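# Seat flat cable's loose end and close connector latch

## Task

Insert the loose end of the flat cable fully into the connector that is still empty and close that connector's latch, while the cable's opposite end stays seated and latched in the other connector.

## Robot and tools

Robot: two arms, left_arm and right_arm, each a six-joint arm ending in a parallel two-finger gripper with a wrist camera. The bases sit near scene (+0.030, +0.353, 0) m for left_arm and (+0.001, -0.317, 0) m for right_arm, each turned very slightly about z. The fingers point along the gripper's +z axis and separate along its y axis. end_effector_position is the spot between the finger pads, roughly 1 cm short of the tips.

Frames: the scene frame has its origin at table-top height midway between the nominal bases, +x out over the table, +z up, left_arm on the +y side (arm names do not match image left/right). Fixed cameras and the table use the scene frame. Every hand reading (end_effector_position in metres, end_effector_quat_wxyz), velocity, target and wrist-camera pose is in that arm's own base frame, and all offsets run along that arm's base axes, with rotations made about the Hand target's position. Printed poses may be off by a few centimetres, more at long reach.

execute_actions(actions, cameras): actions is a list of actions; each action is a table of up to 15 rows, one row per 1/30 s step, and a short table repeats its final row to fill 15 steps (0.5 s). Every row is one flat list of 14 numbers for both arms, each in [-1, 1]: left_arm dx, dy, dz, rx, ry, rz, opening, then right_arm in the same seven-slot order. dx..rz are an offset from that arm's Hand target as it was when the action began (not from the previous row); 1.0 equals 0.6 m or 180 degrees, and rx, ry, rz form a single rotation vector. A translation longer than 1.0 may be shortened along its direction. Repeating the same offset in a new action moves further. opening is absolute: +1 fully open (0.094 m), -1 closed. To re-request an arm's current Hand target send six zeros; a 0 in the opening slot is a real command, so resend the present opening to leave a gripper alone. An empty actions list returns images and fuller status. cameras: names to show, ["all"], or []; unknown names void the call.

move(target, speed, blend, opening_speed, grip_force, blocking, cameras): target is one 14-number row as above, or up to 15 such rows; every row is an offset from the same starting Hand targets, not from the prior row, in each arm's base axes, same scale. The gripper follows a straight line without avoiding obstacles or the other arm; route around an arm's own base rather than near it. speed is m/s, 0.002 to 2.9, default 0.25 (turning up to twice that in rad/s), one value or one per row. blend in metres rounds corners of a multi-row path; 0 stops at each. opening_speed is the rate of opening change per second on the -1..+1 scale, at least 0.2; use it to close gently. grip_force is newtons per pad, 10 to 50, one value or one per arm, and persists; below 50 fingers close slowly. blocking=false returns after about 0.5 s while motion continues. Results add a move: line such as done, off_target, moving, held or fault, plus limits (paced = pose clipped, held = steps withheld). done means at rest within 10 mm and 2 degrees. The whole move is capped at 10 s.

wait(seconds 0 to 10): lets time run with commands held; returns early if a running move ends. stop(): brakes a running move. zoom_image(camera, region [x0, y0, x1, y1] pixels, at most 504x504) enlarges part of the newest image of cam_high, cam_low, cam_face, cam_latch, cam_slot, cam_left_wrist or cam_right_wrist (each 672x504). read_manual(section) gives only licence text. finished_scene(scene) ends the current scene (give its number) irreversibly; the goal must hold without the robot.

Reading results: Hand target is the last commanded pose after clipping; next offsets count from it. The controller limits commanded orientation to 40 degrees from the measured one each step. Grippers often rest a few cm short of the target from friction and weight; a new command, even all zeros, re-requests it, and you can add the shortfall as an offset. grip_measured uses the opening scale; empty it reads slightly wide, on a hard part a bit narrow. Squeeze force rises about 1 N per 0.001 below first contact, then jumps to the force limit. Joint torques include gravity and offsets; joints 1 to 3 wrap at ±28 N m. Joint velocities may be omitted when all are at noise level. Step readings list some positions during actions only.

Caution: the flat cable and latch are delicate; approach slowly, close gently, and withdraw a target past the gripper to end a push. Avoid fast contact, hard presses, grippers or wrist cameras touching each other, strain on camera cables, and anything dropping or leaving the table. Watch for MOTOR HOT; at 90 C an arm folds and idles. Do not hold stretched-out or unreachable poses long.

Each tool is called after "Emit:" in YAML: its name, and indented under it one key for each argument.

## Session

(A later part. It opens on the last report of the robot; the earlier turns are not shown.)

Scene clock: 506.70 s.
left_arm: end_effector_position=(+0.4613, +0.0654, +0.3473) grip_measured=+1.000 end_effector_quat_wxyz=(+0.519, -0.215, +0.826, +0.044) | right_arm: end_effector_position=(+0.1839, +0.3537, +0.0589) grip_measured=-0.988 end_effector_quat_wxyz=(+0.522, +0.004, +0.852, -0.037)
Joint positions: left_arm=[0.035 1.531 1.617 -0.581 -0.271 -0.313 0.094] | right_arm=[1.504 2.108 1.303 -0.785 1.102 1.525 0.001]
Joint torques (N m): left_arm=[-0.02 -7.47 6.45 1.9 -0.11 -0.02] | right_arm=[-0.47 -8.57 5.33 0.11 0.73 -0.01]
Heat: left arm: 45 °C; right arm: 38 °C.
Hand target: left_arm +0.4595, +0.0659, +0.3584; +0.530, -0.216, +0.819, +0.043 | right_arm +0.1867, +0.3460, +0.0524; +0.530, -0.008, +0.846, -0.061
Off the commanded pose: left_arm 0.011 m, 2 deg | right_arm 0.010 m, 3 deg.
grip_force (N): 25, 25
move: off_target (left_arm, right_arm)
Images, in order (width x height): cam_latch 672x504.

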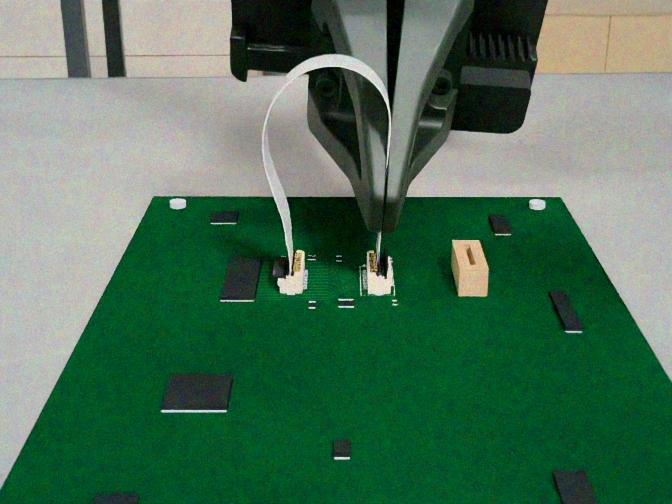

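Emit:
move:
  target: [0,0,0,0,0,0,1,0,0.001,0.0005,0.005,0,0,-1]
  speed: 0.02
  cameras: []

Scene clock: 516.53 s.
left_arm: end_effector_position=(+0.4613, +0.0654, +0.3473) grip_measured=+1.000 end_effector_quat_wxyz=(+0.519, -0.215, +0.826, +0.044) | right_arm: end_effector_position=(+0.1839, +0.3536, +0.0589) grip_measured=-0.988 end_effector_quat_wxyz=(+0.522, +0.004, +0.852, -0.038)
Joint positions: left_arm=[0.035 1.531 1.617 -0.581 -0.271 -0.313 0.094] | right_arm=[1.504 2.108 1.303 -0.785 1.102 1.525 0.001]
Joint torques (N m): left_arm=[-0.02 -7.5 6.45 1.9 -0.11 -0.02] | right_arm=[-0.42 -9.28 4.93 0.32 0.7 0.01]
Heat: left arm: 45 °C; right arm: 37 °C.
Hand target: left_arm +0.4595, +0.0659, +0.3584; +0.530, -0.216, +0.819, +0.043 | right_arm +0.1867, +0.3466, +0.0527; +0.530, -0.004, +0.846, -0.055
Off the commanded pose: left_arm 0.011 m, 2 deg | right_arm 0.010 m, 2 deg.
grip_force (N): 25, 25
move: off_target (left_arm)
No camera images: "cameras" was empty.

Emit:
move:
  target: [0,0,0,0,0,0,1,0,0.001,0.0,0.003,0,0,-1]
  speed: 0.02
  cameras: []

Scene clock: 524.87 s.
left_arm: end_effector_position=(+0.4613, +0.0654, +0.3473) grip_measured=+1.000 end_effector_quat_wxyz=(+0.519, -0.215, +0.826, +0.044) | right_arm: end_effector_position=(+0.1839, +0.3536, +0.0589) grip_measured=-0.988 end_effector_quat_wxyz=(+0.522, +0.004, +0.852, -0.038)
Joint positions: left_arm=[0.035 1.531 1.617 -0.581 -0.271 -0.313 0.094] | right_arm=[1.504 2.108 1.303 -0.785 1.102 1.525 0.001]
Joint torques (N m): left_arm=[-0.01 -7.49 6.43 1.89 -0.11 -0.02] | right_arm=[-0.53 -9.37 4.38 0.43 0.73 0.02]
Heat: left arm: 45 °C; right arm: 37 °C.
Hand target: left_arm +0.4595, +0.0659, +0.3584; +0.530, -0.216, +0.819, +0.043 | right_arm +0.1867, +0.3472, +0.0527; +0.530, -0.001, +0.846, -0.051
Off the commanded pose: left_arm 0.011 m, 2 deg | right_arm 0.009 m, 2 deg.
grip_force (N): 25, 25
move: off_target (left_arm)
No camera images: "cameras" was empty.

Emit:
move:
  target: [0,0,0,0,0,0,1,0,0.0008,0.0,0.0022,0,0,-1]
  speed: 0.02
  cameras: ["cam_latch"]

Emit:
zoom_image:
  camera: "cam_latch"
  region: [350, 210, 420, 300]

Scene clock: 530.33 s.
left_arm: end_effector_position=(+0.4613, +0.0654, +0.3473) grip_measured=+1.000 end_effector_quat_wxyz=(+0.519, -0.215, +0.826, +0.044) | right_arm: end_effector_position=(+0.1839, +0.3542, +0.0589) grip_measured=-0.988 end_effector_quat_wxyz=(+0.522, +0.005, +0.852, -0.036)
Joint positions: left_arm=[0.035 1.531 1.617 -0.581 -0.271 -0.313 0.094] | right_arm=[1.504 2.108 1.303 -0.782 1.102 1.525 0.001]
Joint torques (N m): left_arm=[-0.01 -7.49 6.43 1.9 -0.11 -0.02] | right_arm=[-0.39 -9.44 4.18 0.45 0.65 0.02]
Heat: left arm: 45 °C; right arm: 37 °C.
Hand target: left_arm +0.4595, +0.0659, +0.3584; +0.530, -0.216, +0.819, +0.043 | right_arm +0.1867, +0.3477, +0.0527; +0.530, +0.000, +0.847, -0.048
Off the commanded pose: left_arm 0.011 m, 2 deg | right_arm 0.009 m, 2 deg.
grip_force (N): 25, 25
move: off_target (left_arm)
Images, in order (width x height): cam_latch 672x504.

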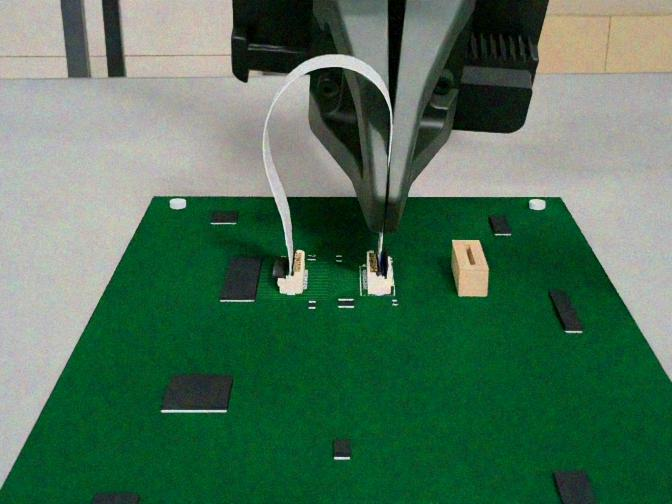

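Scaled by 5.600 from the camera's 672x504 image, which has a finer 960x720 frame.

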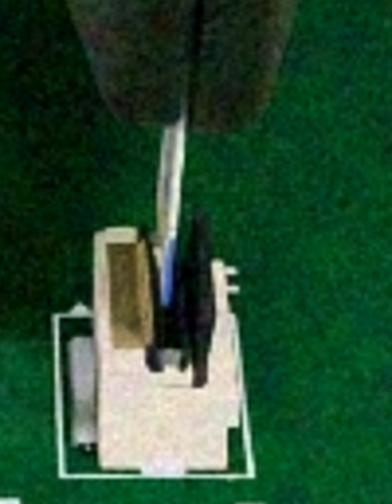

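Emit:
move:
  target: [0,0,0,0,0,0,1,0,0.001,-0.003,0.0,0,0,-1]
  speed: 0.02
  cameras: ["cam_latch"]

Emit:
zoom_image:
  camera: "cam_latch"
  region: [350, 210, 420, 300]

Scene clock: 538.23 s.
left_arm: end_effector_position=(+0.4613, +0.0654, +0.3473) grip_measured=+1.000 end_effector_quat_wxyz=(+0.519, -0.215, +0.826, +0.044) | right_arm: end_effector_position=(+0.1840, +0.3550, +0.0589) grip_measured=-0.988 end_effector_quat_wxyz=(+0.523, +0.006, +0.852, -0.034)
Joint positions: left_arm=[0.035 1.531 1.617 -0.581 -0.271 -0.313 0.094] | right_arm=[1.504 2.108 1.303 -0.777 1.102 1.525 0.001]
Joint torques (N m): left_arm=[-0.01 -7.49 6.42 1.91 -0.11 -0.02] | right_arm=[-0.25 -9.03 4.33 0.43 0.7 -0.02]
Heat: left arm: 45 °C; right arm: 37 °C.
Hand target: left_arm +0.4595, +0.0659, +0.3584; +0.530, -0.216, +0.819, +0.043 | right_arm +0.1867, +0.3483, +0.0509; +0.530, +0.001, +0.847, -0.048
Off the commanded pose: left_arm 0.011 m, 2 deg | right_arm 0.011 m, 2 deg.
grip_force (N): 25, 25
move: off_target (left_arm, right_arm)
Images, in order (width x height): cam_latch 672x504.

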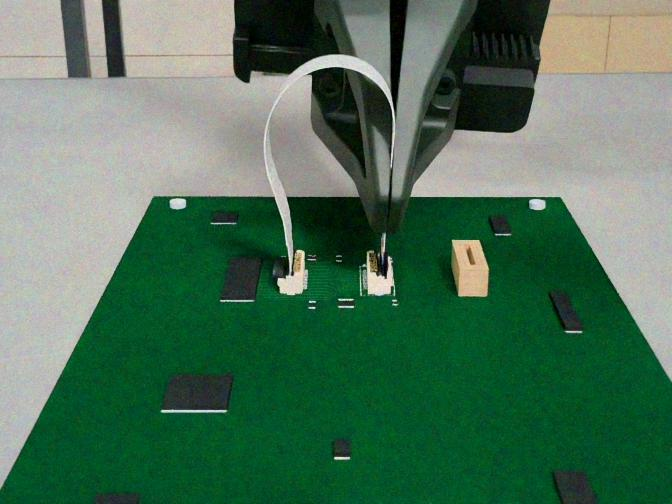

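Scaled by 5.600 from the camera's 672x504 image, which has a finer 960x720 frame.

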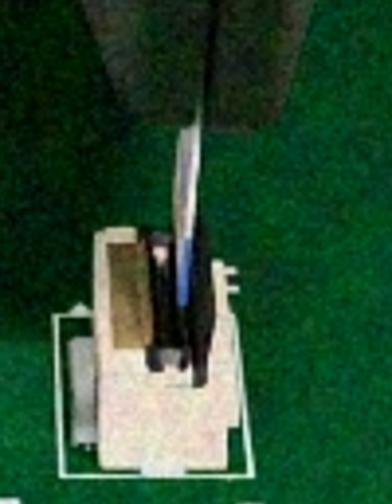

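Emit:
move:
  target: [0,0,0,0,0,0,1,0,-0.0006,-0.003,-0.001,0,0,-1]
  speed: 0.02
  cameras: ["cam_latch"]

Emit:
zoom_image:
  camera: "cam_latch"
  region: [350, 210, 420, 300]

Scene clock: 543.60 s.
left_arm: end_effector_position=(+0.4613, +0.0654, +0.3473) grip_measured=+1.000 end_effector_quat_wxyz=(+0.519, -0.215, +0.826, +0.044) | right_arm: end_effector_position=(+0.1840, +0.3554, +0.0589) grip_measured=-0.988 end_effector_quat_wxyz=(+0.523, +0.007, +0.852, -0.033)
Joint positions: left_arm=[0.035 1.531 1.617 -0.581 -0.271 -0.313 0.094] | right_arm=[1.504 2.108 1.303 -0.774 1.102 1.525 0.001]
Joint torques (N m): left_arm=[-0.01 -7.5 6.42 1.9 -0.11 -0.02] | right_arm=[-0.44 -8.62 4.05 0.48 0.72 0.01]
Heat: left arm: 45 °C; right arm: 37 °C.
Hand target: left_arm +0.4595, +0.0659, +0.3584; +0.530, -0.216, +0.819, +0.043 | right_arm +0.1867, +0.3479, +0.0491; +0.530, +0.000, +0.847, -0.049
Off the commanded pose: left_arm 0.011 m, 2 deg | right_arm 0.013 m, 2 deg.
grip_force (N): 25, 25
move: off_target (left_arm, right_arm)
Images, in order (width x height): cam_latch 672x504.

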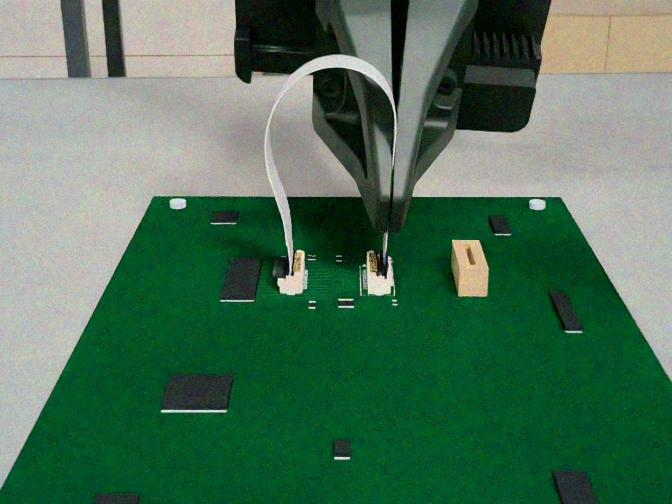

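Scaled by 5.600 from the camera's 672x504 image, which has a finer 960x720 frame.

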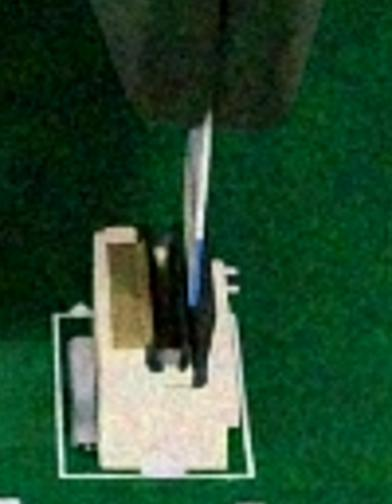

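Emit:
move:
  target: [0,0,0,0,0,0,1,0,-0.001,0.003,-0.006,0,0,-1]
  speed: 0.02
  cameras: []

Scene clock: 554.97 s.
left_arm: end_effector_position=(+0.4613, +0.0654, +0.3473) grip_measured=+1.000 end_effector_quat_wxyz=(+0.519, -0.215, +0.826, +0.044) | right_arm: end_effector_position=(+0.1840, +0.3554, +0.0589) grip_measured=-0.988 end_effector_quat_wxyz=(+0.523, +0.007, +0.852, -0.033)
Joint positions: left_arm=[0.035 1.531 1.617 -0.581 -0.271 -0.313 0.094] | right_arm=[1.504 2.108 1.303 -0.774 1.102 1.525 0.001]
Joint torques (N m): left_arm=[-0.01 -7.47 6.42 1.9 -0.11 -0.02] | right_arm=[-0.28 -8.5 5.19 0.2 0.69 0]
Heat: left arm: 45 °C; right arm: 37 °C.
Hand target: left_arm +0.4595, +0.0659, +0.3584; +0.530, -0.216, +0.819, +0.043 | right_arm +0.1867, +0.3473, +0.0509; +0.530, -0.005, +0.846, -0.057
Off the commanded pose: left_arm 0.011 m, 2 deg | right_arm 0.012 m, 3 deg.
grip_force (N): 25, 25
move: off_target (left_arm, right_arm)
No camera images: "cameras" was empty.

Emit:
move:
  target: [0,0,0,0,0,0,1,0,-0.0004,0.001,-0.0024,0,0,-1]
  speed: 0.02
  cameras: ["cam_latch"]

Emit:
zoom_image:
  camera: "cam_latch"
  region: [350, 210, 420, 300]

Scene clock: 567.13 s.
left_arm: end_effector_position=(+0.4613, +0.0654, +0.3473) grip_measured=+1.000 end_effector_quat_wxyz=(+0.519, -0.215, +0.826, +0.044) | right_arm: end_effector_position=(+0.1839, +0.3543, +0.0589) grip_measured=-0.988 end_effector_quat_wxyz=(+0.522, +0.005, +0.852, -0.036)
Joint positions: left_arm=[0.035 1.531 1.617 -0.581 -0.271 -0.313 0.094] | right_arm=[1.504 2.108 1.303 -0.781 1.102 1.525 0.001]
Joint torques (N m): left_arm=[-0.02 -7.49 6.42 1.9 -0.11 -0.02] | right_arm=[-0.46 -8.31 5.63 0.15 0.73 0]
Heat: left arm: 45 °C; right arm: 37 °C.
Hand target: left_arm +0.4595, +0.0659, +0.3584; +0.530, -0.216, +0.819, +0.043 | right_arm +0.1867, +0.3471, +0.0515; +0.530, -0.007, +0.846, -0.060
Off the commanded pose: left_arm 0.011 m, 2 deg | right_arm 0.011 m, 3 deg.
grip_force (N): 25, 25
move: off_target (left_arm, right_arm)
Images, in order (width x height): cam_latch 672x504.

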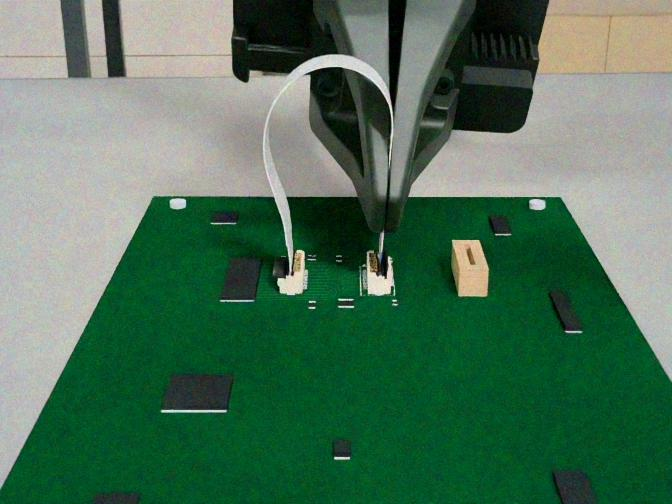

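Scaled by 5.600 from the camera's 672x504 image, which has a finer 960x720 frame.

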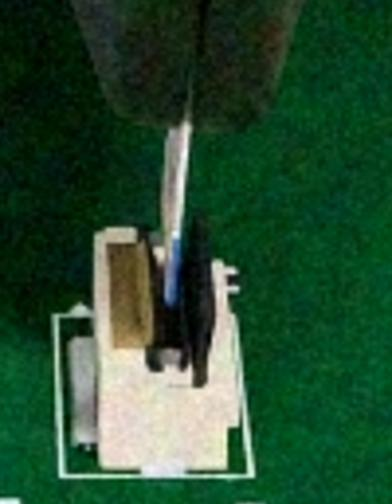

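Emit:
move:
  target: [0,0,0,0,0,0,1,0,0.0004,-0.003,0,0,0,-1]
  speed: 0.02
  cameras: ["cam_latch"]

Emit:
zoom_image:
  camera: "cam_latch"
  region: [350, 210, 420, 300]

Scene clock: 575.83 s.
left_arm: end_effector_position=(+0.4613, +0.0654, +0.3473) grip_measured=+1.000 end_effector_quat_wxyz=(+0.519, -0.215, +0.826, +0.044) | right_arm: end_effector_position=(+0.1841, +0.3538, +0.0566) grip_measured=-0.988 end_effector_quat_wxyz=(+0.523, +0.003, +0.851, -0.039)
Joint positions: left_arm=[0.035 1.531 1.617 -0.581 -0.271 -0.313 0.094] | right_arm=[1.504 2.116 1.303 -0.781 1.104 1.525 0.001]
Joint torques (N m): left_arm=[-0.03 -7.47 6.43 1.91 -0.11 -0.01] | right_arm=[-0.49 -8.54 5.5 0.2 0.71 0.02]
Heat: left arm: 45 °C; right arm: 37 °C.
Hand target: left_arm +0.4595, +0.0659, +0.3584; +0.530, -0.216, +0.819, +0.043 | right_arm +0.1867, +0.3473, +0.0497; +0.530, -0.007, +0.846, -0.060
Off the commanded pose: left_arm 0.011 m, 2 deg | right_arm 0.010 m, 3 deg.
grip_force (N): 25, 25
move: off_target (left_arm, right_arm)
Images, in order (width x height): cam_latch 672x504.

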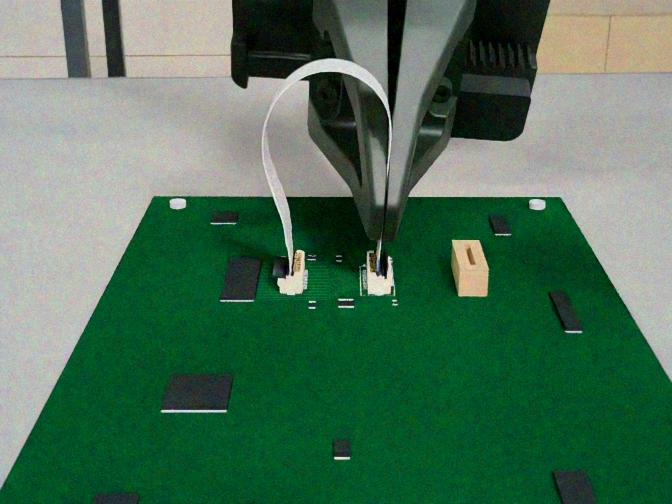

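Scaled by 5.600 from the camera's 672x504 image, which has a finer 960x720 frame.

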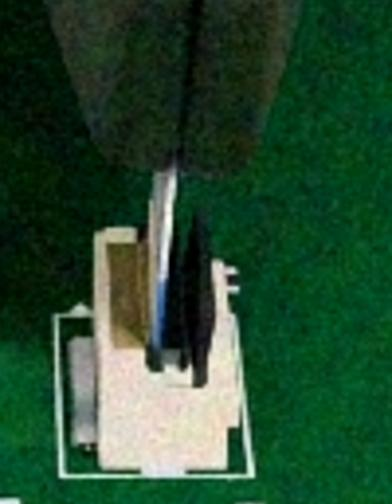

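Emit:
zoom_image:
  camera: "cam_latch"
  region: [362, 240, 397, 285]

Emit:
execute_actions:
  actions: []
  cameras: ["cam_slot","cam_face"]

Emit:
zoom_image:
  camera: "cam_slot"
  region: [330, 215, 480, 350]

Emit:
zoom_image:
  camera: "cam_face"
  region: [220, 130, 340, 240]

Scaled by 11.200 from the camera's 672x504 image, which has a finer 960x720 frame.

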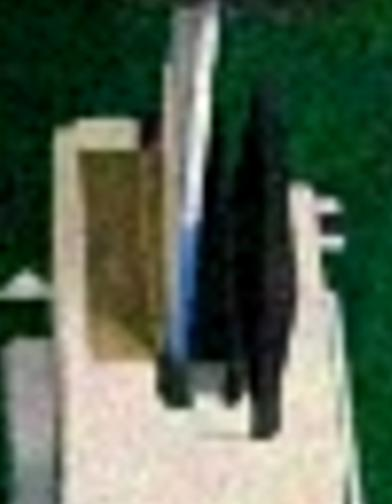

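Scene clock: 583.00 s.
left_arm: end_effector_position=(+0.4613, +0.0654, +0.3473) grip_measured=+1.000 end_effector_quat_wxyz=(+0.519, -0.215, +0.826, +0.044) | right_arm: end_effector_position=(+0.1841, +0.3538, +0.0566) grip_measured=-0.988 end_effector_quat_wxyz=(+0.523, +0.003, +0.851, -0.039)
Joint positions: left_arm=[0.035 1.531 1.617 -0.581 -0.271 -0.313 0.094] | right_arm=[1.504 2.116 1.303 -0.781 1.104 1.525 0.001]
Joint velocities: within noise
Joint torques (N m): left_arm=[-0.03 -7.47 6.42 1.9 -0.11 -0.02] | right_arm=[-0.43 -8.57 5.71 0.18 0.67 0]
Heat: left arm: 45 °C; right arm: 37 °C.
Hand target: left_arm +0.4595, +0.0659, +0.3584; +0.530, -0.216, +0.819, +0.043 | right_arm +0.1867, +0.3473, +0.0497; +0.530, -0.007, +0.846, -0.060
Tool commands: left_gripper/opening=+1.0 right_gripper/opening=-1.0
Off the commanded pose: left_arm 0.011 m, 2 deg | right_arm 0.010 m, 3 deg.
grip_force (N): 25, 25
Images, in order (width x height): cam_face 672x504, cam_slot 672x504.

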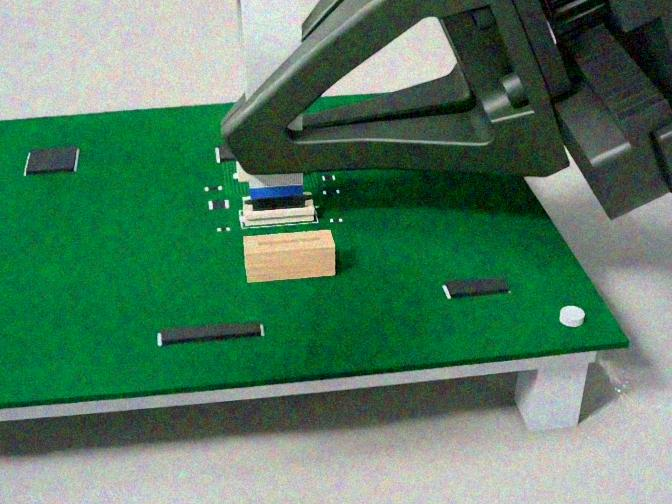

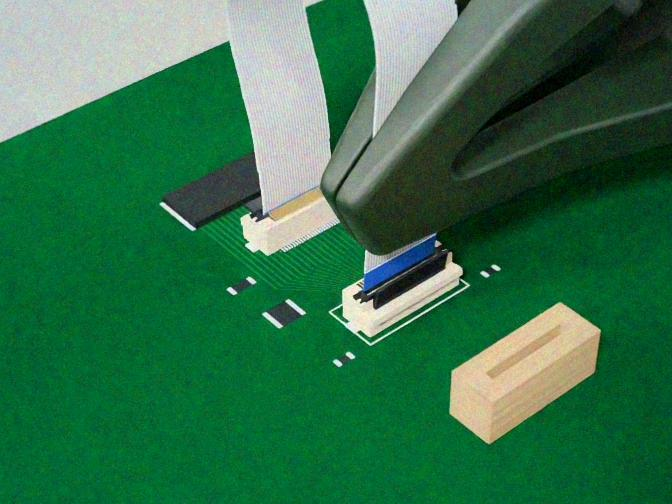

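Scaled by 3.360 from the camera's 672x504 image, which has a finer 960x720 frame.

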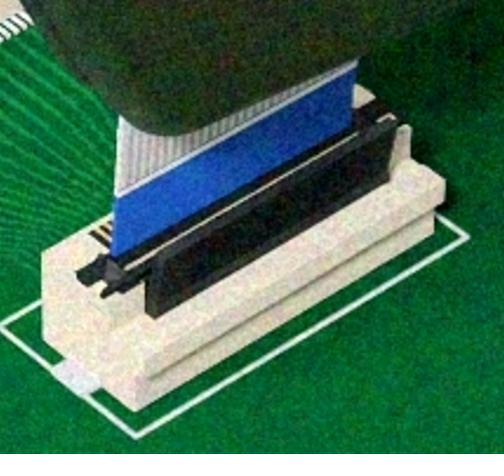

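Scaled by 4.200 from the camera's 672x504 image, which has a finer 960x720 frame.

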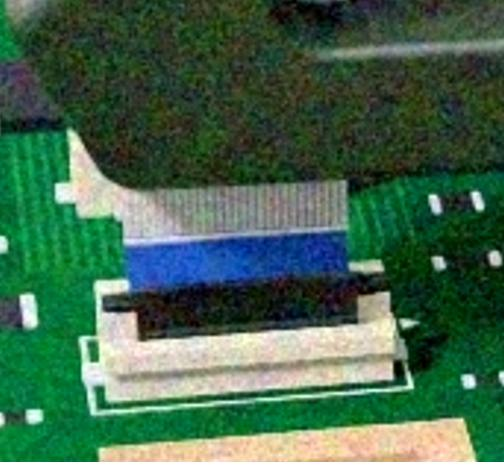

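Emit:
zoom_image:
  camera: "cam_slot"
  region: [345, 260, 395, 310]

Emit:
zoom_image:
  camera: "cam_slot"
  region: [420, 215, 475, 290]

Emit:
zoom_image:
  camera: "cam_slot"
  region: [230, 180, 360, 270]

Emit:
execute_actions:
  actions: []
  cameras: ["cam_latch"]

Emit:
zoom_image:
  camera: "cam_latch"
  region: [265, 240, 315, 300]

Scaled by 10.080 from the camera's 672x504 image, which has a finer 960x720 frame.

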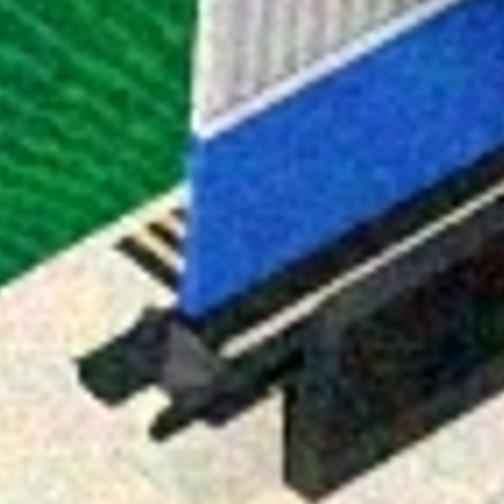

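Scaled by 6.720 from the camera's 672x504 image, which has a finer 960x720 frame.

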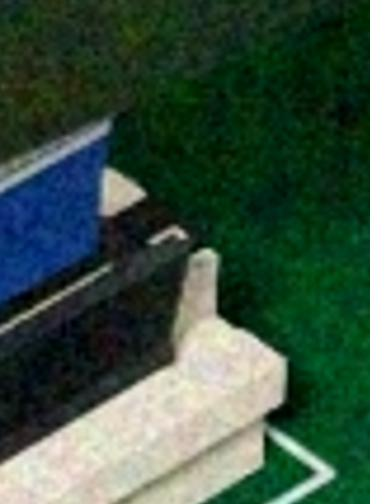

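Scaled by 3.877 from the camera's 672x504 image, which has a finer 960x720 frame.

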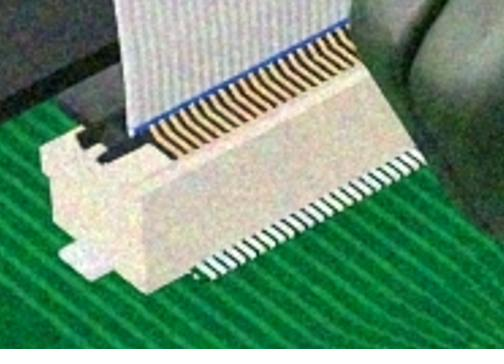

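Scene clock: 617.67 s.
left_arm: end_effector_position=(+0.4613, +0.0654, +0.3473) grip_measured=+1.000 end_effector_quat_wxyz=(+0.519, -0.215, +0.826, +0.044) | right_arm: end_effector_position=(+0.1841, +0.3538, +0.0566) grip_measured=-0.988 end_effector_quat_wxyz=(+0.523, +0.003, +0.851, -0.039)
Joint positions: left_arm=[0.035 1.531 1.617 -0.581 -0.271 -0.313 0.094] | right_arm=[1.504 2.116 1.303 -0.781 1.104 1.525 0.001]
Joint velocities: within noise
Joint torques (N m): left_arm=[-0.01 -7.47 6.45 1.9 -0.11 -0.02] | right_arm=[-0.28 -8.4 5.44 0.2 0.68 0.01]
Heat: left arm: 45 °C; right arm: 38 °C.
Hand target: left_arm +0.4595, +0.0659, +0.3584; +0.530, -0.216, +0.819, +0.043 | right_arm +0.1867, +0.3473, +0.0497; +0.530, -0.007, +0.846, -0.060
Tool commands: left_gripper/opening=+1.0 right_gripper/opening=-1.0
Off the commanded pose: left_arm 0.011 m, 2 deg | right_arm 0.010 m, 3 deg.
grip_force (N): 25, 25
Images, in order (width x height): cam_latch 672x504.

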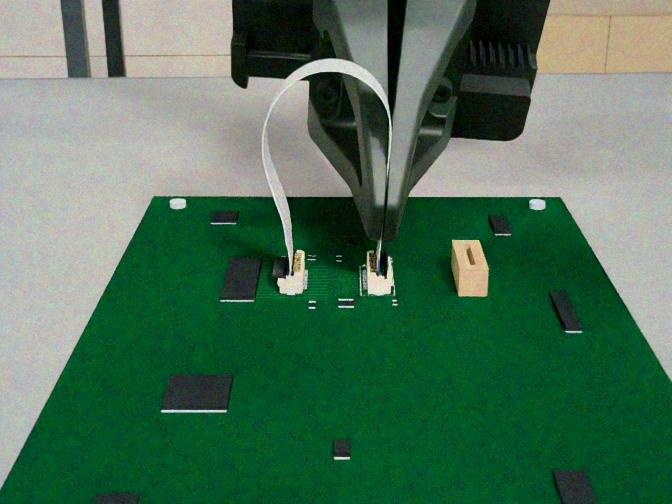

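Scaled by 8.400 from the camera's 672x504 image, which has a finer 960x720 frame.

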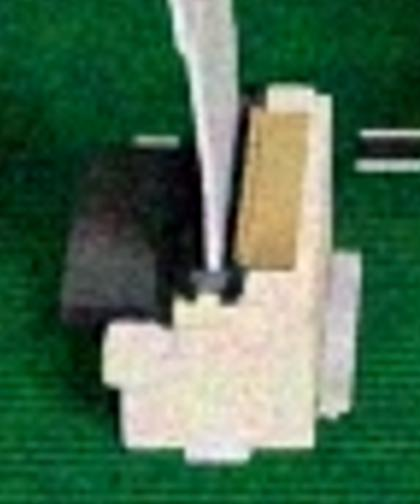

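Emit:
move:
  target: [0,0,0,0,0,0,1,0,0.001,0.0008,0.006,0,0,-1]
  speed: 0.02
  cameras: []

Scene clock: 634.67 s.
left_arm: end_effector_position=(+0.4613, +0.0654, +0.3473) grip_measured=+1.000 end_effector_quat_wxyz=(+0.519, -0.215, +0.826, +0.044) | right_arm: end_effector_position=(+0.1841, +0.3538, +0.0566) grip_measured=-0.988 end_effector_quat_wxyz=(+0.523, +0.003, +0.851, -0.039)
Joint positions: left_arm=[0.035 1.531 1.617 -0.581 -0.271 -0.313 0.094] | right_arm=[1.504 2.116 1.303 -0.781 1.104 1.525 0.001]
Joint torques (N m): left_arm=[-0.01 -7.47 6.43 1.9 -0.11 -0.02] | right_arm=[-0.34 -9.16 4.68 0.38 0.69 -0.01]
Heat: left arm: 45 °C; right arm: 38 °C.
Hand target: left_arm +0.4595, +0.0659, +0.3584; +0.530, -0.216, +0.819, +0.043 | right_arm +0.1867, +0.3479, +0.0501; +0.530, -0.002, +0.846, -0.052
Off the commanded pose: left_arm 0.011 m, 2 deg | right_arm 0.009 m, 2 deg.
grip_force (N): 25, 25
move: off_target (left_arm)
No camera images: "cameras" was empty.

Emit:
move:
  target: [0,0,0,0,0,0,1,0,0.0008,0.0,0.003,0,0,-1]
  speed: 0.02
  cameras: []

Scene clock: 639.00 s.
left_arm: end_effector_position=(+0.4613, +0.0654, +0.3473) grip_measured=+1.000 end_effector_quat_wxyz=(+0.519, -0.215, +0.826, +0.044) | right_arm: end_effector_position=(+0.1841, +0.3546, +0.0565) grip_measured=-0.988 end_effector_quat_wxyz=(+0.523, +0.004, +0.851, -0.037)
Joint positions: left_arm=[0.035 1.531 1.617 -0.581 -0.271 -0.313 0.094] | right_arm=[1.504 2.116 1.303 -0.776 1.104 1.525 0.001]
Joint torques (N m): left_arm=[-0.01 -7.49 6.43 1.9 -0.11 -0.02] | right_arm=[-0.5 -9.36 4.16 0.46 0.66 0.05]
Heat: left arm: 45 °C; right arm: 38 °C.
Hand target: left_arm +0.4595, +0.0659, +0.3584; +0.530, -0.216, +0.819, +0.043 | right_arm +0.1867, +0.3484, +0.0501; +0.530, +0.000, +0.847, -0.048
Off the commanded pose: left_arm 0.011 m, 2 deg | right_arm 0.009 m, 2 deg.
grip_force (N): 25, 25
move: off_target (left_arm)
No camera images: "cameras" was empty.

Emit:
execute_actions:
  actions: []
  cameras: ["cam_latch","cam_slot"]

Emit:
zoom_image:
  camera: "cam_latch"
  region: [362, 240, 397, 285]

Emit:
zoom_image:
  camera: "cam_slot"
  region: [345, 260, 395, 310]

Scene clock: 646.60 s.
left_arm: end_effector_position=(+0.4613, +0.0654, +0.3473) grip_measured=+1.000 end_effector_quat_wxyz=(+0.519, -0.215, +0.826, +0.044) | right_arm: end_effector_position=(+0.1841, +0.3546, +0.0565) grip_measured=-0.988 end_effector_quat_wxyz=(+0.523, +0.004, +0.851, -0.037)
Joint positions: left_arm=[0.035 1.531 1.617 -0.581 -0.271 -0.313 0.094] | right_arm=[1.504 2.116 1.303 -0.776 1.104 1.525 0.001]
Joint velocities: within noise
Joint torques (N m): left_arm=[-0.01 -7.47 6.43 1.9 -0.11 -0.02] | right_arm=[-0.42 -9.43 4.46 0.47 0.65 0.02]
Heat: left arm: 45 °C; right arm: 38 °C.
Hand target: left_arm +0.4595, +0.0659, +0.3584; +0.530, -0.216, +0.819, +0.043 | right_arm +0.1867, +0.3484, +0.0501; +0.530, +0.000, +0.847, -0.048
Tool commands: left_gripper/opening=+1.0 right_gripper/opening=-1.0
Off the commanded pose: left_arm 0.011 m, 2 deg | right_arm 0.009 m, 2 deg.
grip_force (N): 25, 25
Images, in order (width x height): cam_latch 672x504, cam_slot 672x504.

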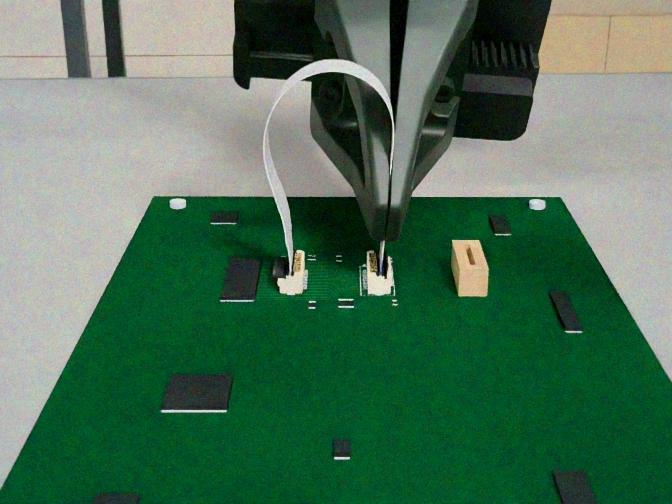

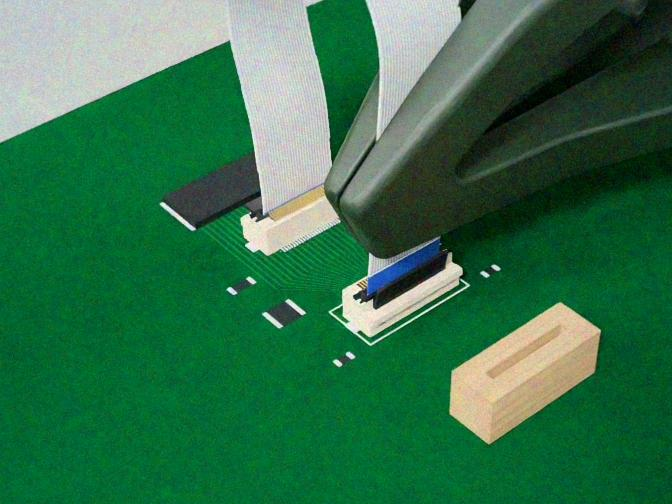

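Scaled by 11.200 from the camera's 672x504 image, which has a finer 960x720 frame.

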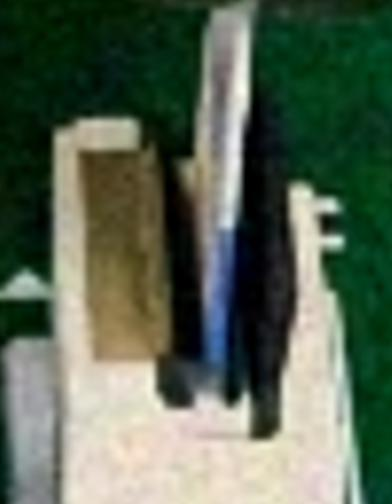

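Scaled by 10.080 from the camera's 672x504 image, which has a finer 960x720 frame.

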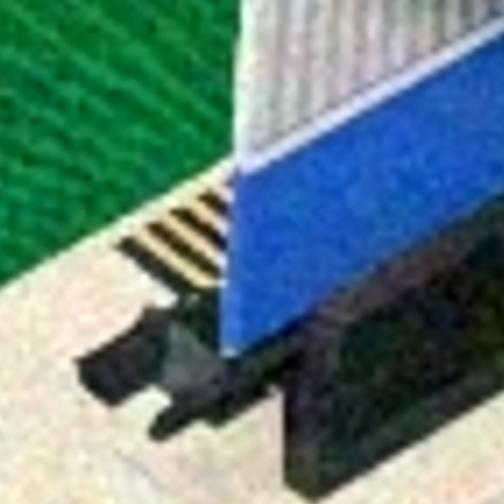

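Emit:
move:
  target: [0,0,0,0,0,0,1,0,-0.0003,-0.003,-0.003,0,0,-1]
  speed: 0.02
  cameras: ["cam_latch","cam_slot"]

Emit:
zoom_image:
  camera: "cam_latch"
  region: [362, 240, 397, 285]

Emit:
zoom_image:
  camera: "cam_slot"
  region: [345, 260, 395, 310]

Scene clock: 660.10 s.
left_arm: end_effector_position=(+0.4613, +0.0654, +0.3473) grip_measured=+1.000 end_effector_quat_wxyz=(+0.519, -0.215, +0.826, +0.044) | right_arm: end_effector_position=(+0.1841, +0.3546, +0.0565) grip_measured=-0.988 end_effector_quat_wxyz=(+0.523, +0.004, +0.851, -0.037)
Joint positions: left_arm=[0.035 1.531 1.617 -0.581 -0.271 -0.313 0.094] | right_arm=[1.504 2.116 1.303 -0.776 1.104 1.525 0.001]
Joint torques (N m): left_arm=[-0.01 -7.47 6.43 1.91 -0.11 -0.02] | right_arm=[-0.55 -8.76 4.45 0.41 0.65 0.02]
Heat: left arm: 45 °C; right arm: 38 °C.
Hand target: left_arm +0.4595, +0.0659, +0.3584; +0.530, -0.216, +0.819, +0.043 | right_arm +0.1867, +0.3482, +0.0483; +0.530, -0.002, +0.846, -0.052
Off the commanded pose: left_arm 0.011 m, 2 deg | right_arm 0.011 m, 2 deg.
grip_force (N): 25, 25
move: off_target (left_arm, right_arm)
Images, in order (width x height): cam_latch 672x504, cam_slot 672x504.

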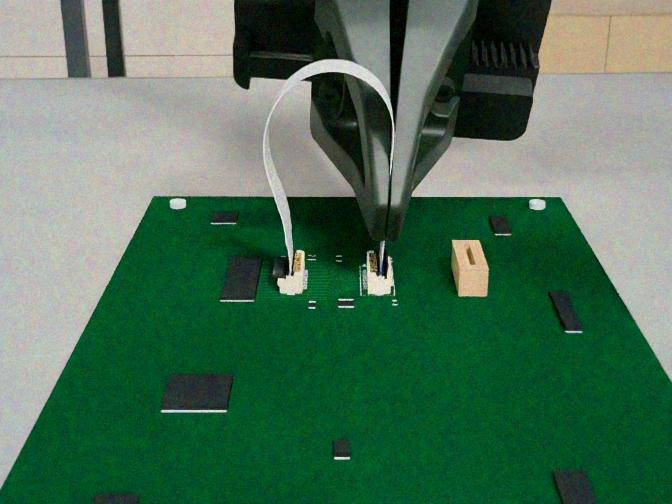

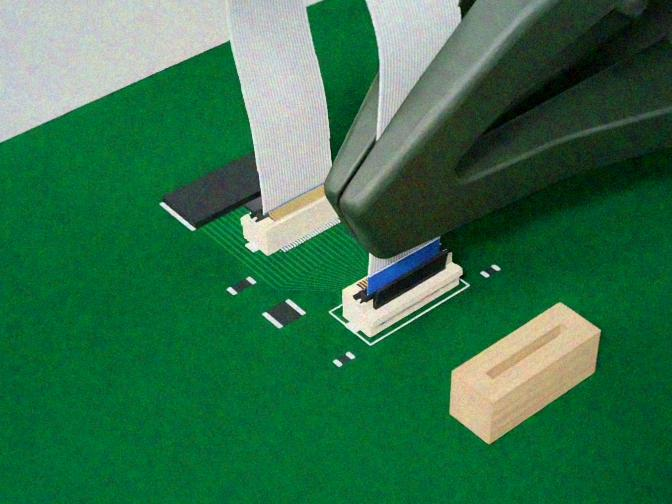

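Scaled by 11.200 from the camera's 672x504 image, which has a finer 960x720 frame.

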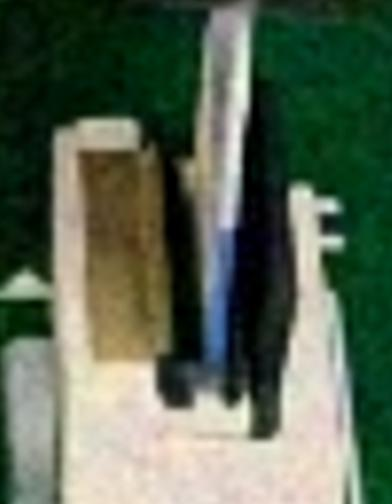

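Scaled by 10.080 from the camera's 672x504 image, which has a finer 960x720 frame.

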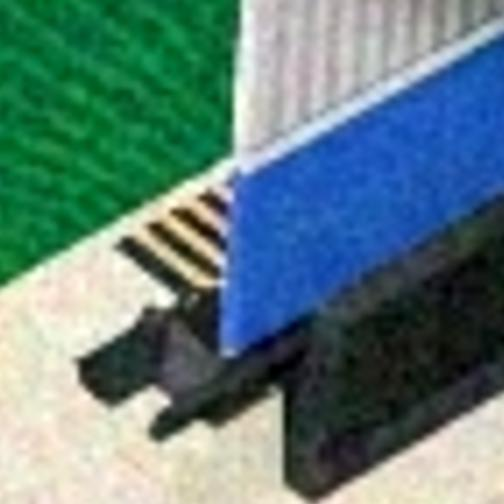

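Emit:
move:
  target: [0,0,0,0,0,0,1,0,-0.0003,-0.0015,-0.002,0,0,-1]
  speed: 0.02
  cameras: ["cam_latch","cam_slot"]

Emit:
zoom_image:
  camera: "cam_latch"
  region: [362, 240, 397, 285]

Emit:
zoom_image:
  camera: "cam_slot"
  region: [345, 260, 395, 310]

Scene clock: 669.63 s.
left_arm: end_effector_position=(+0.4613, +0.0654, +0.3473) grip_measured=+1.000 end_effector_quat_wxyz=(+0.519, -0.215, +0.826, +0.044) | right_arm: end_effector_position=(+0.1841, +0.3546, +0.0565) grip_measured=-0.988 end_effector_quat_wxyz=(+0.523, +0.004, +0.851, -0.037)
Joint positions: left_arm=[0.035 1.531 1.617 -0.581 -0.271 -0.313 0.094] | right_arm=[1.504 2.116 1.303 -0.776 1.104 1.525 0.001]
Joint torques (N m): left_arm=[0.01 -7.47 6.43 1.9 -0.11 -0.02] | right_arm=[-0.28 -8.32 4.85 0.35 0.65 0.01]
Heat: left arm: 45 °C; right arm: 38 °C.
Hand target: left_arm +0.4595, +0.0659, +0.3584; +0.530, -0.216, +0.819, +0.043 | right_arm +0.1867, +0.3480, +0.0474; +0.530, -0.004, +0.846, -0.055
Off the commanded pose: left_arm 0.011 m, 2 deg | right_arm 0.012 m, 2 deg.
grip_force (N): 25, 25
move: off_target (left_arm, right_arm)
Images, in order (width x height): cam_latch 672x504, cam_slot 672x504.

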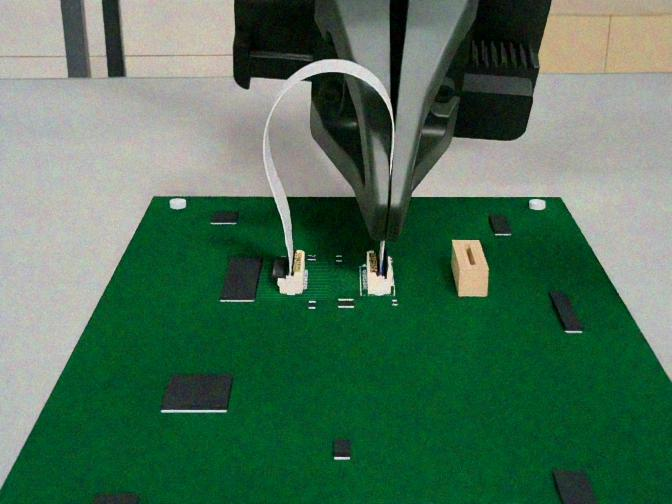

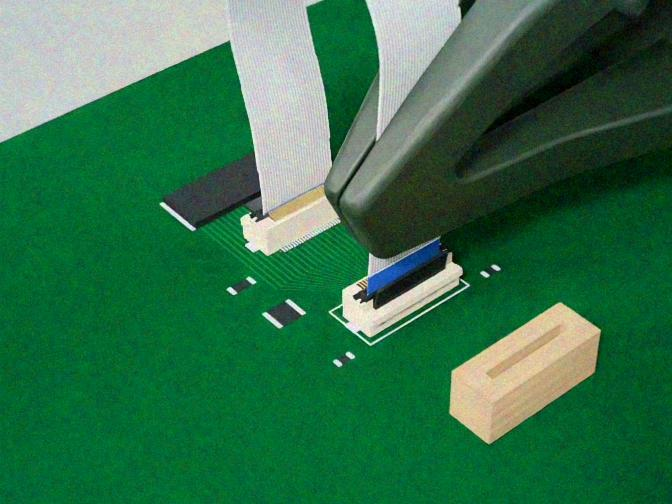

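Scaled by 11.200 from the camera's 672x504 image, which has a finer 960x720 frame.

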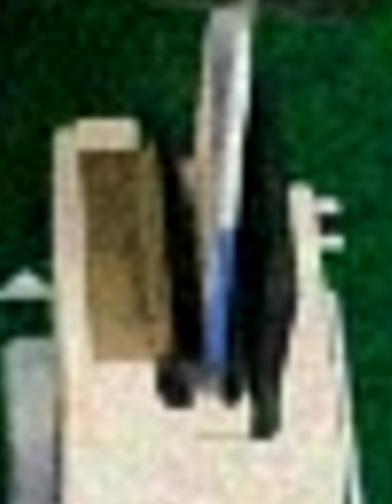

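Scaled by 10.080 from the camera's 672x504 image, which has a finer 960x720 frame.

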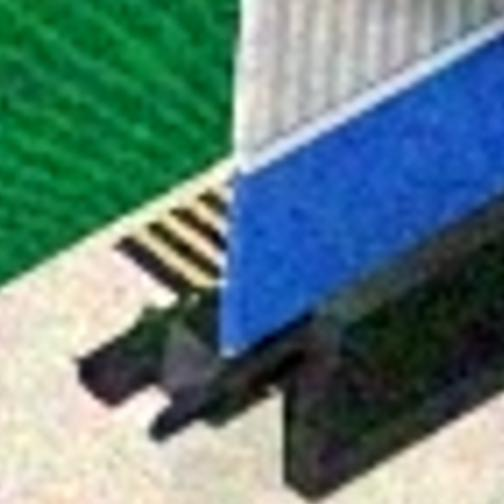

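Emit:
move:
  target: [0,0,0,0,0,0,1,0,-0.0005,0.001,-0.0045,0,0,-1]
  speed: 0.02
  cameras: ["cam_latch","cam_slot"]

Emit:
zoom_image:
  camera: "cam_latch"
  region: [362, 240, 397, 285]

Emit:
zoom_image:
  camera: "cam_slot"
  region: [345, 260, 395, 310]

Scene clock: 675.10 s.
left_arm: end_effector_position=(+0.4613, +0.0654, +0.3473) grip_measured=+1.000 end_effector_quat_wxyz=(+0.519, -0.215, +0.826, +0.044) | right_arm: end_effector_position=(+0.1843, +0.3545, +0.0561) grip_measured=-0.988 end_effector_quat_wxyz=(+0.524, +0.004, +0.851, -0.038)
Joint positions: left_arm=[0.035 1.531 1.617 -0.581 -0.271 -0.313 0.094] | right_arm=[1.504 2.118 1.303 -0.776 1.106 1.525 0.001]
Joint torques (N m): left_arm=[-0.01 -7.47 6.45 1.89 -0.11 -0.02] | right_arm=[-0.36 -8.16 5.74 0.11 0.64 -0.02]
Heat: left arm: 45 °C; right arm: 38 °C.
Hand target: left_arm +0.4595, +0.0659, +0.3584; +0.530, -0.216, +0.819, +0.043 | right_arm +0.1867, +0.3477, +0.0481; +0.530, -0.008, +0.846, -0.061
Off the commanded pose: left_arm 0.011 m, 2 deg | right_arm 0.011 m, 3 deg.
grip_force (N): 25, 25
move: off_target (left_arm, right_arm)
Images, in order (width x height): cam_latch 672x504, cam_slot 672x504.

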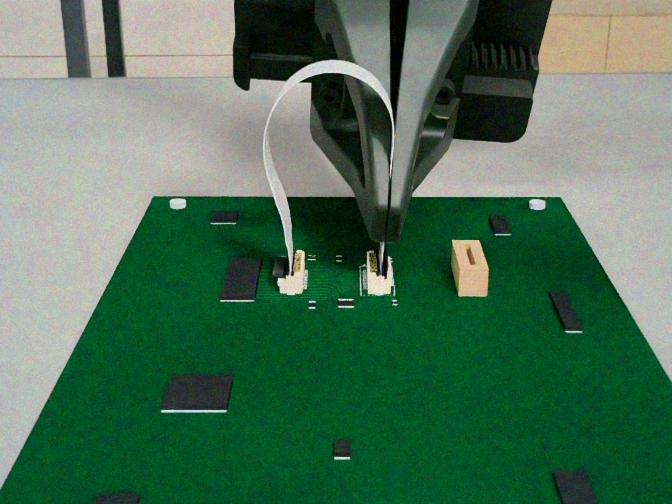

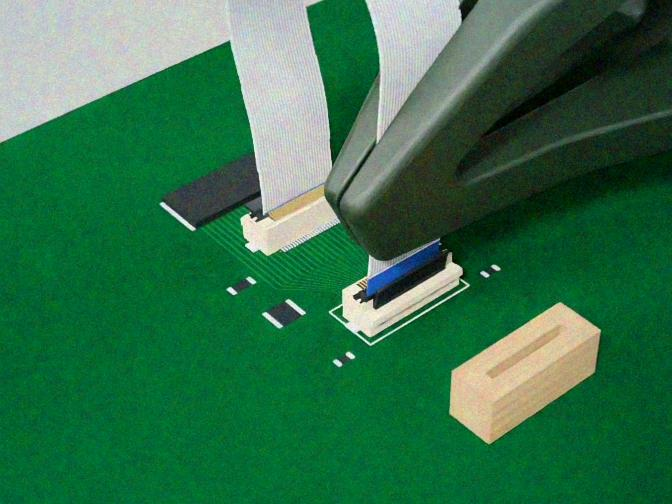

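Scaled by 11.200 from the camera's 672x504 image, which has a finer 960x720 frame.

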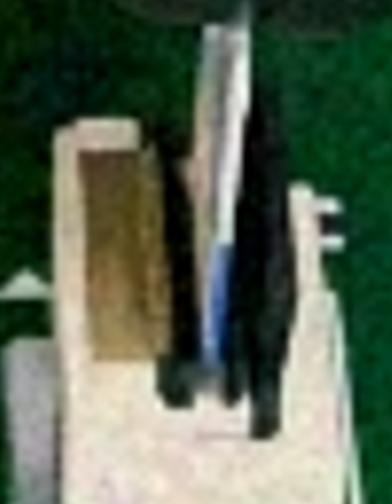

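Scaled by 10.080 from the camera's 672x504 image, which has a finer 960x720 frame.

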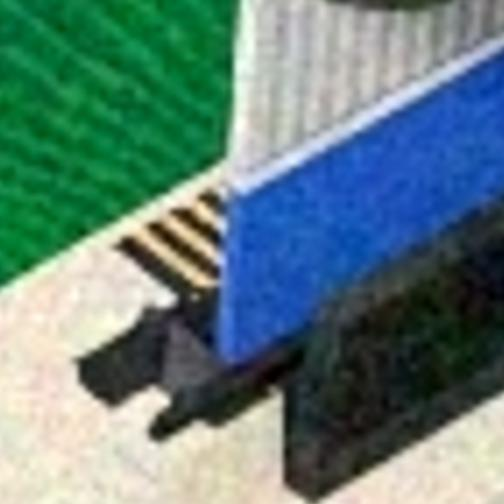

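Emit:
move:
  target: [0,0,0,0,0,0,1,0,0,-0.003,0,0,0,-1]
  speed: 0.02
  cameras: ["cam_latch","cam_slot"]

Emit:
zoom_image:
  camera: "cam_latch"
  region: [362, 240, 397, 285]

Emit:
zoom_image:
  camera: "cam_slot"
  region: [330, 215, 480, 350]

Scene clock: 686.23 s.
left_arm: end_effector_position=(+0.4613, +0.0654, +0.3473) grip_measured=+1.000 end_effector_quat_wxyz=(+0.519, -0.215, +0.826, +0.044) | right_arm: end_effector_position=(+0.1844, +0.3544, +0.0560) grip_measured=-0.988 end_effector_quat_wxyz=(+0.525, +0.003, +0.850, -0.038)
Joint positions: left_arm=[0.035 1.531 1.617 -0.581 -0.271 -0.313 0.094] | right_arm=[1.504 2.119 1.303 -0.776 1.108 1.525 0.001]
Joint torques (N m): left_arm=[-0.01 -7.49 6.43 1.9 -0.1 -0.02] | right_arm=[-0.27 -8.03 5.61 0.21 0.67 0.02]
Heat: left arm: 45 °C; right arm: 37 °C.
Hand target: left_arm +0.4595, +0.0659, +0.3584; +0.530, -0.216, +0.819, +0.043 | right_arm +0.1867, +0.3477, +0.0463; +0.530, -0.008, +0.846, -0.061
Off the commanded pose: left_arm 0.011 m, 2 deg | right_arm 0.012 m, 3 deg.
grip_force (N): 25, 25
move: off_target (left_arm, right_arm)
Images, in order (width x height): cam_latch 672x504, cam_slot 672x504.

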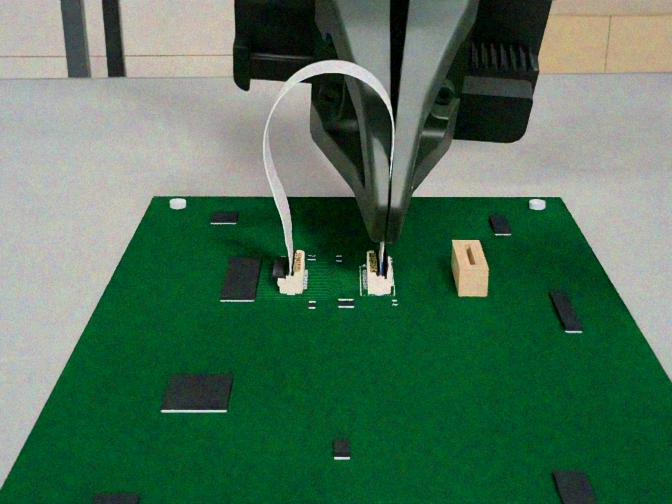

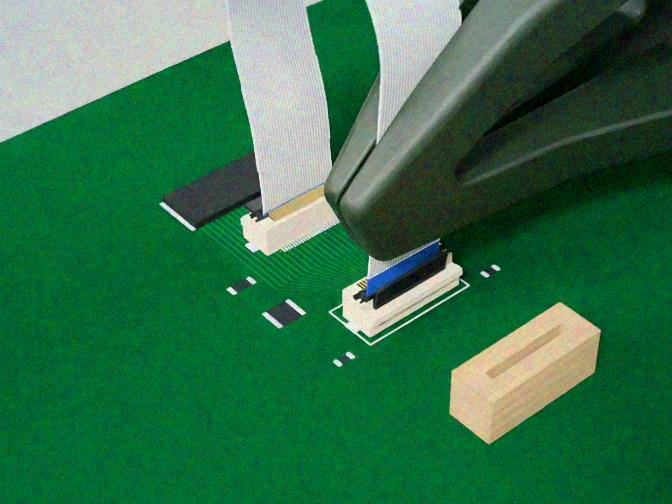

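Scaled by 11.200 from the camera's 672x504 image, which has a finer 960x720 frame.

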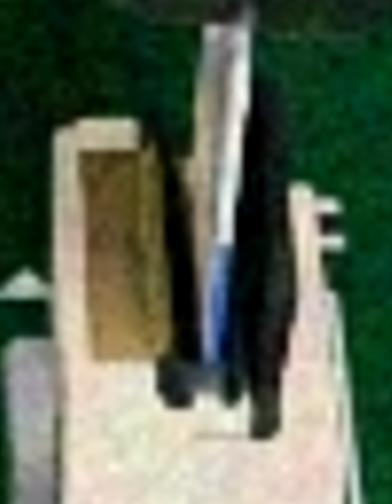

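Scaled by 3.360 from the camera's 672x504 image, which has a finer 960x720 frame.

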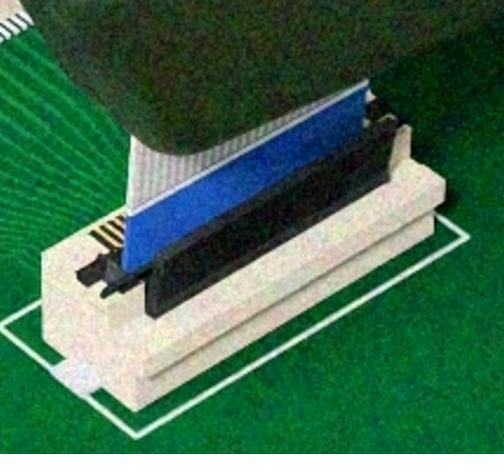

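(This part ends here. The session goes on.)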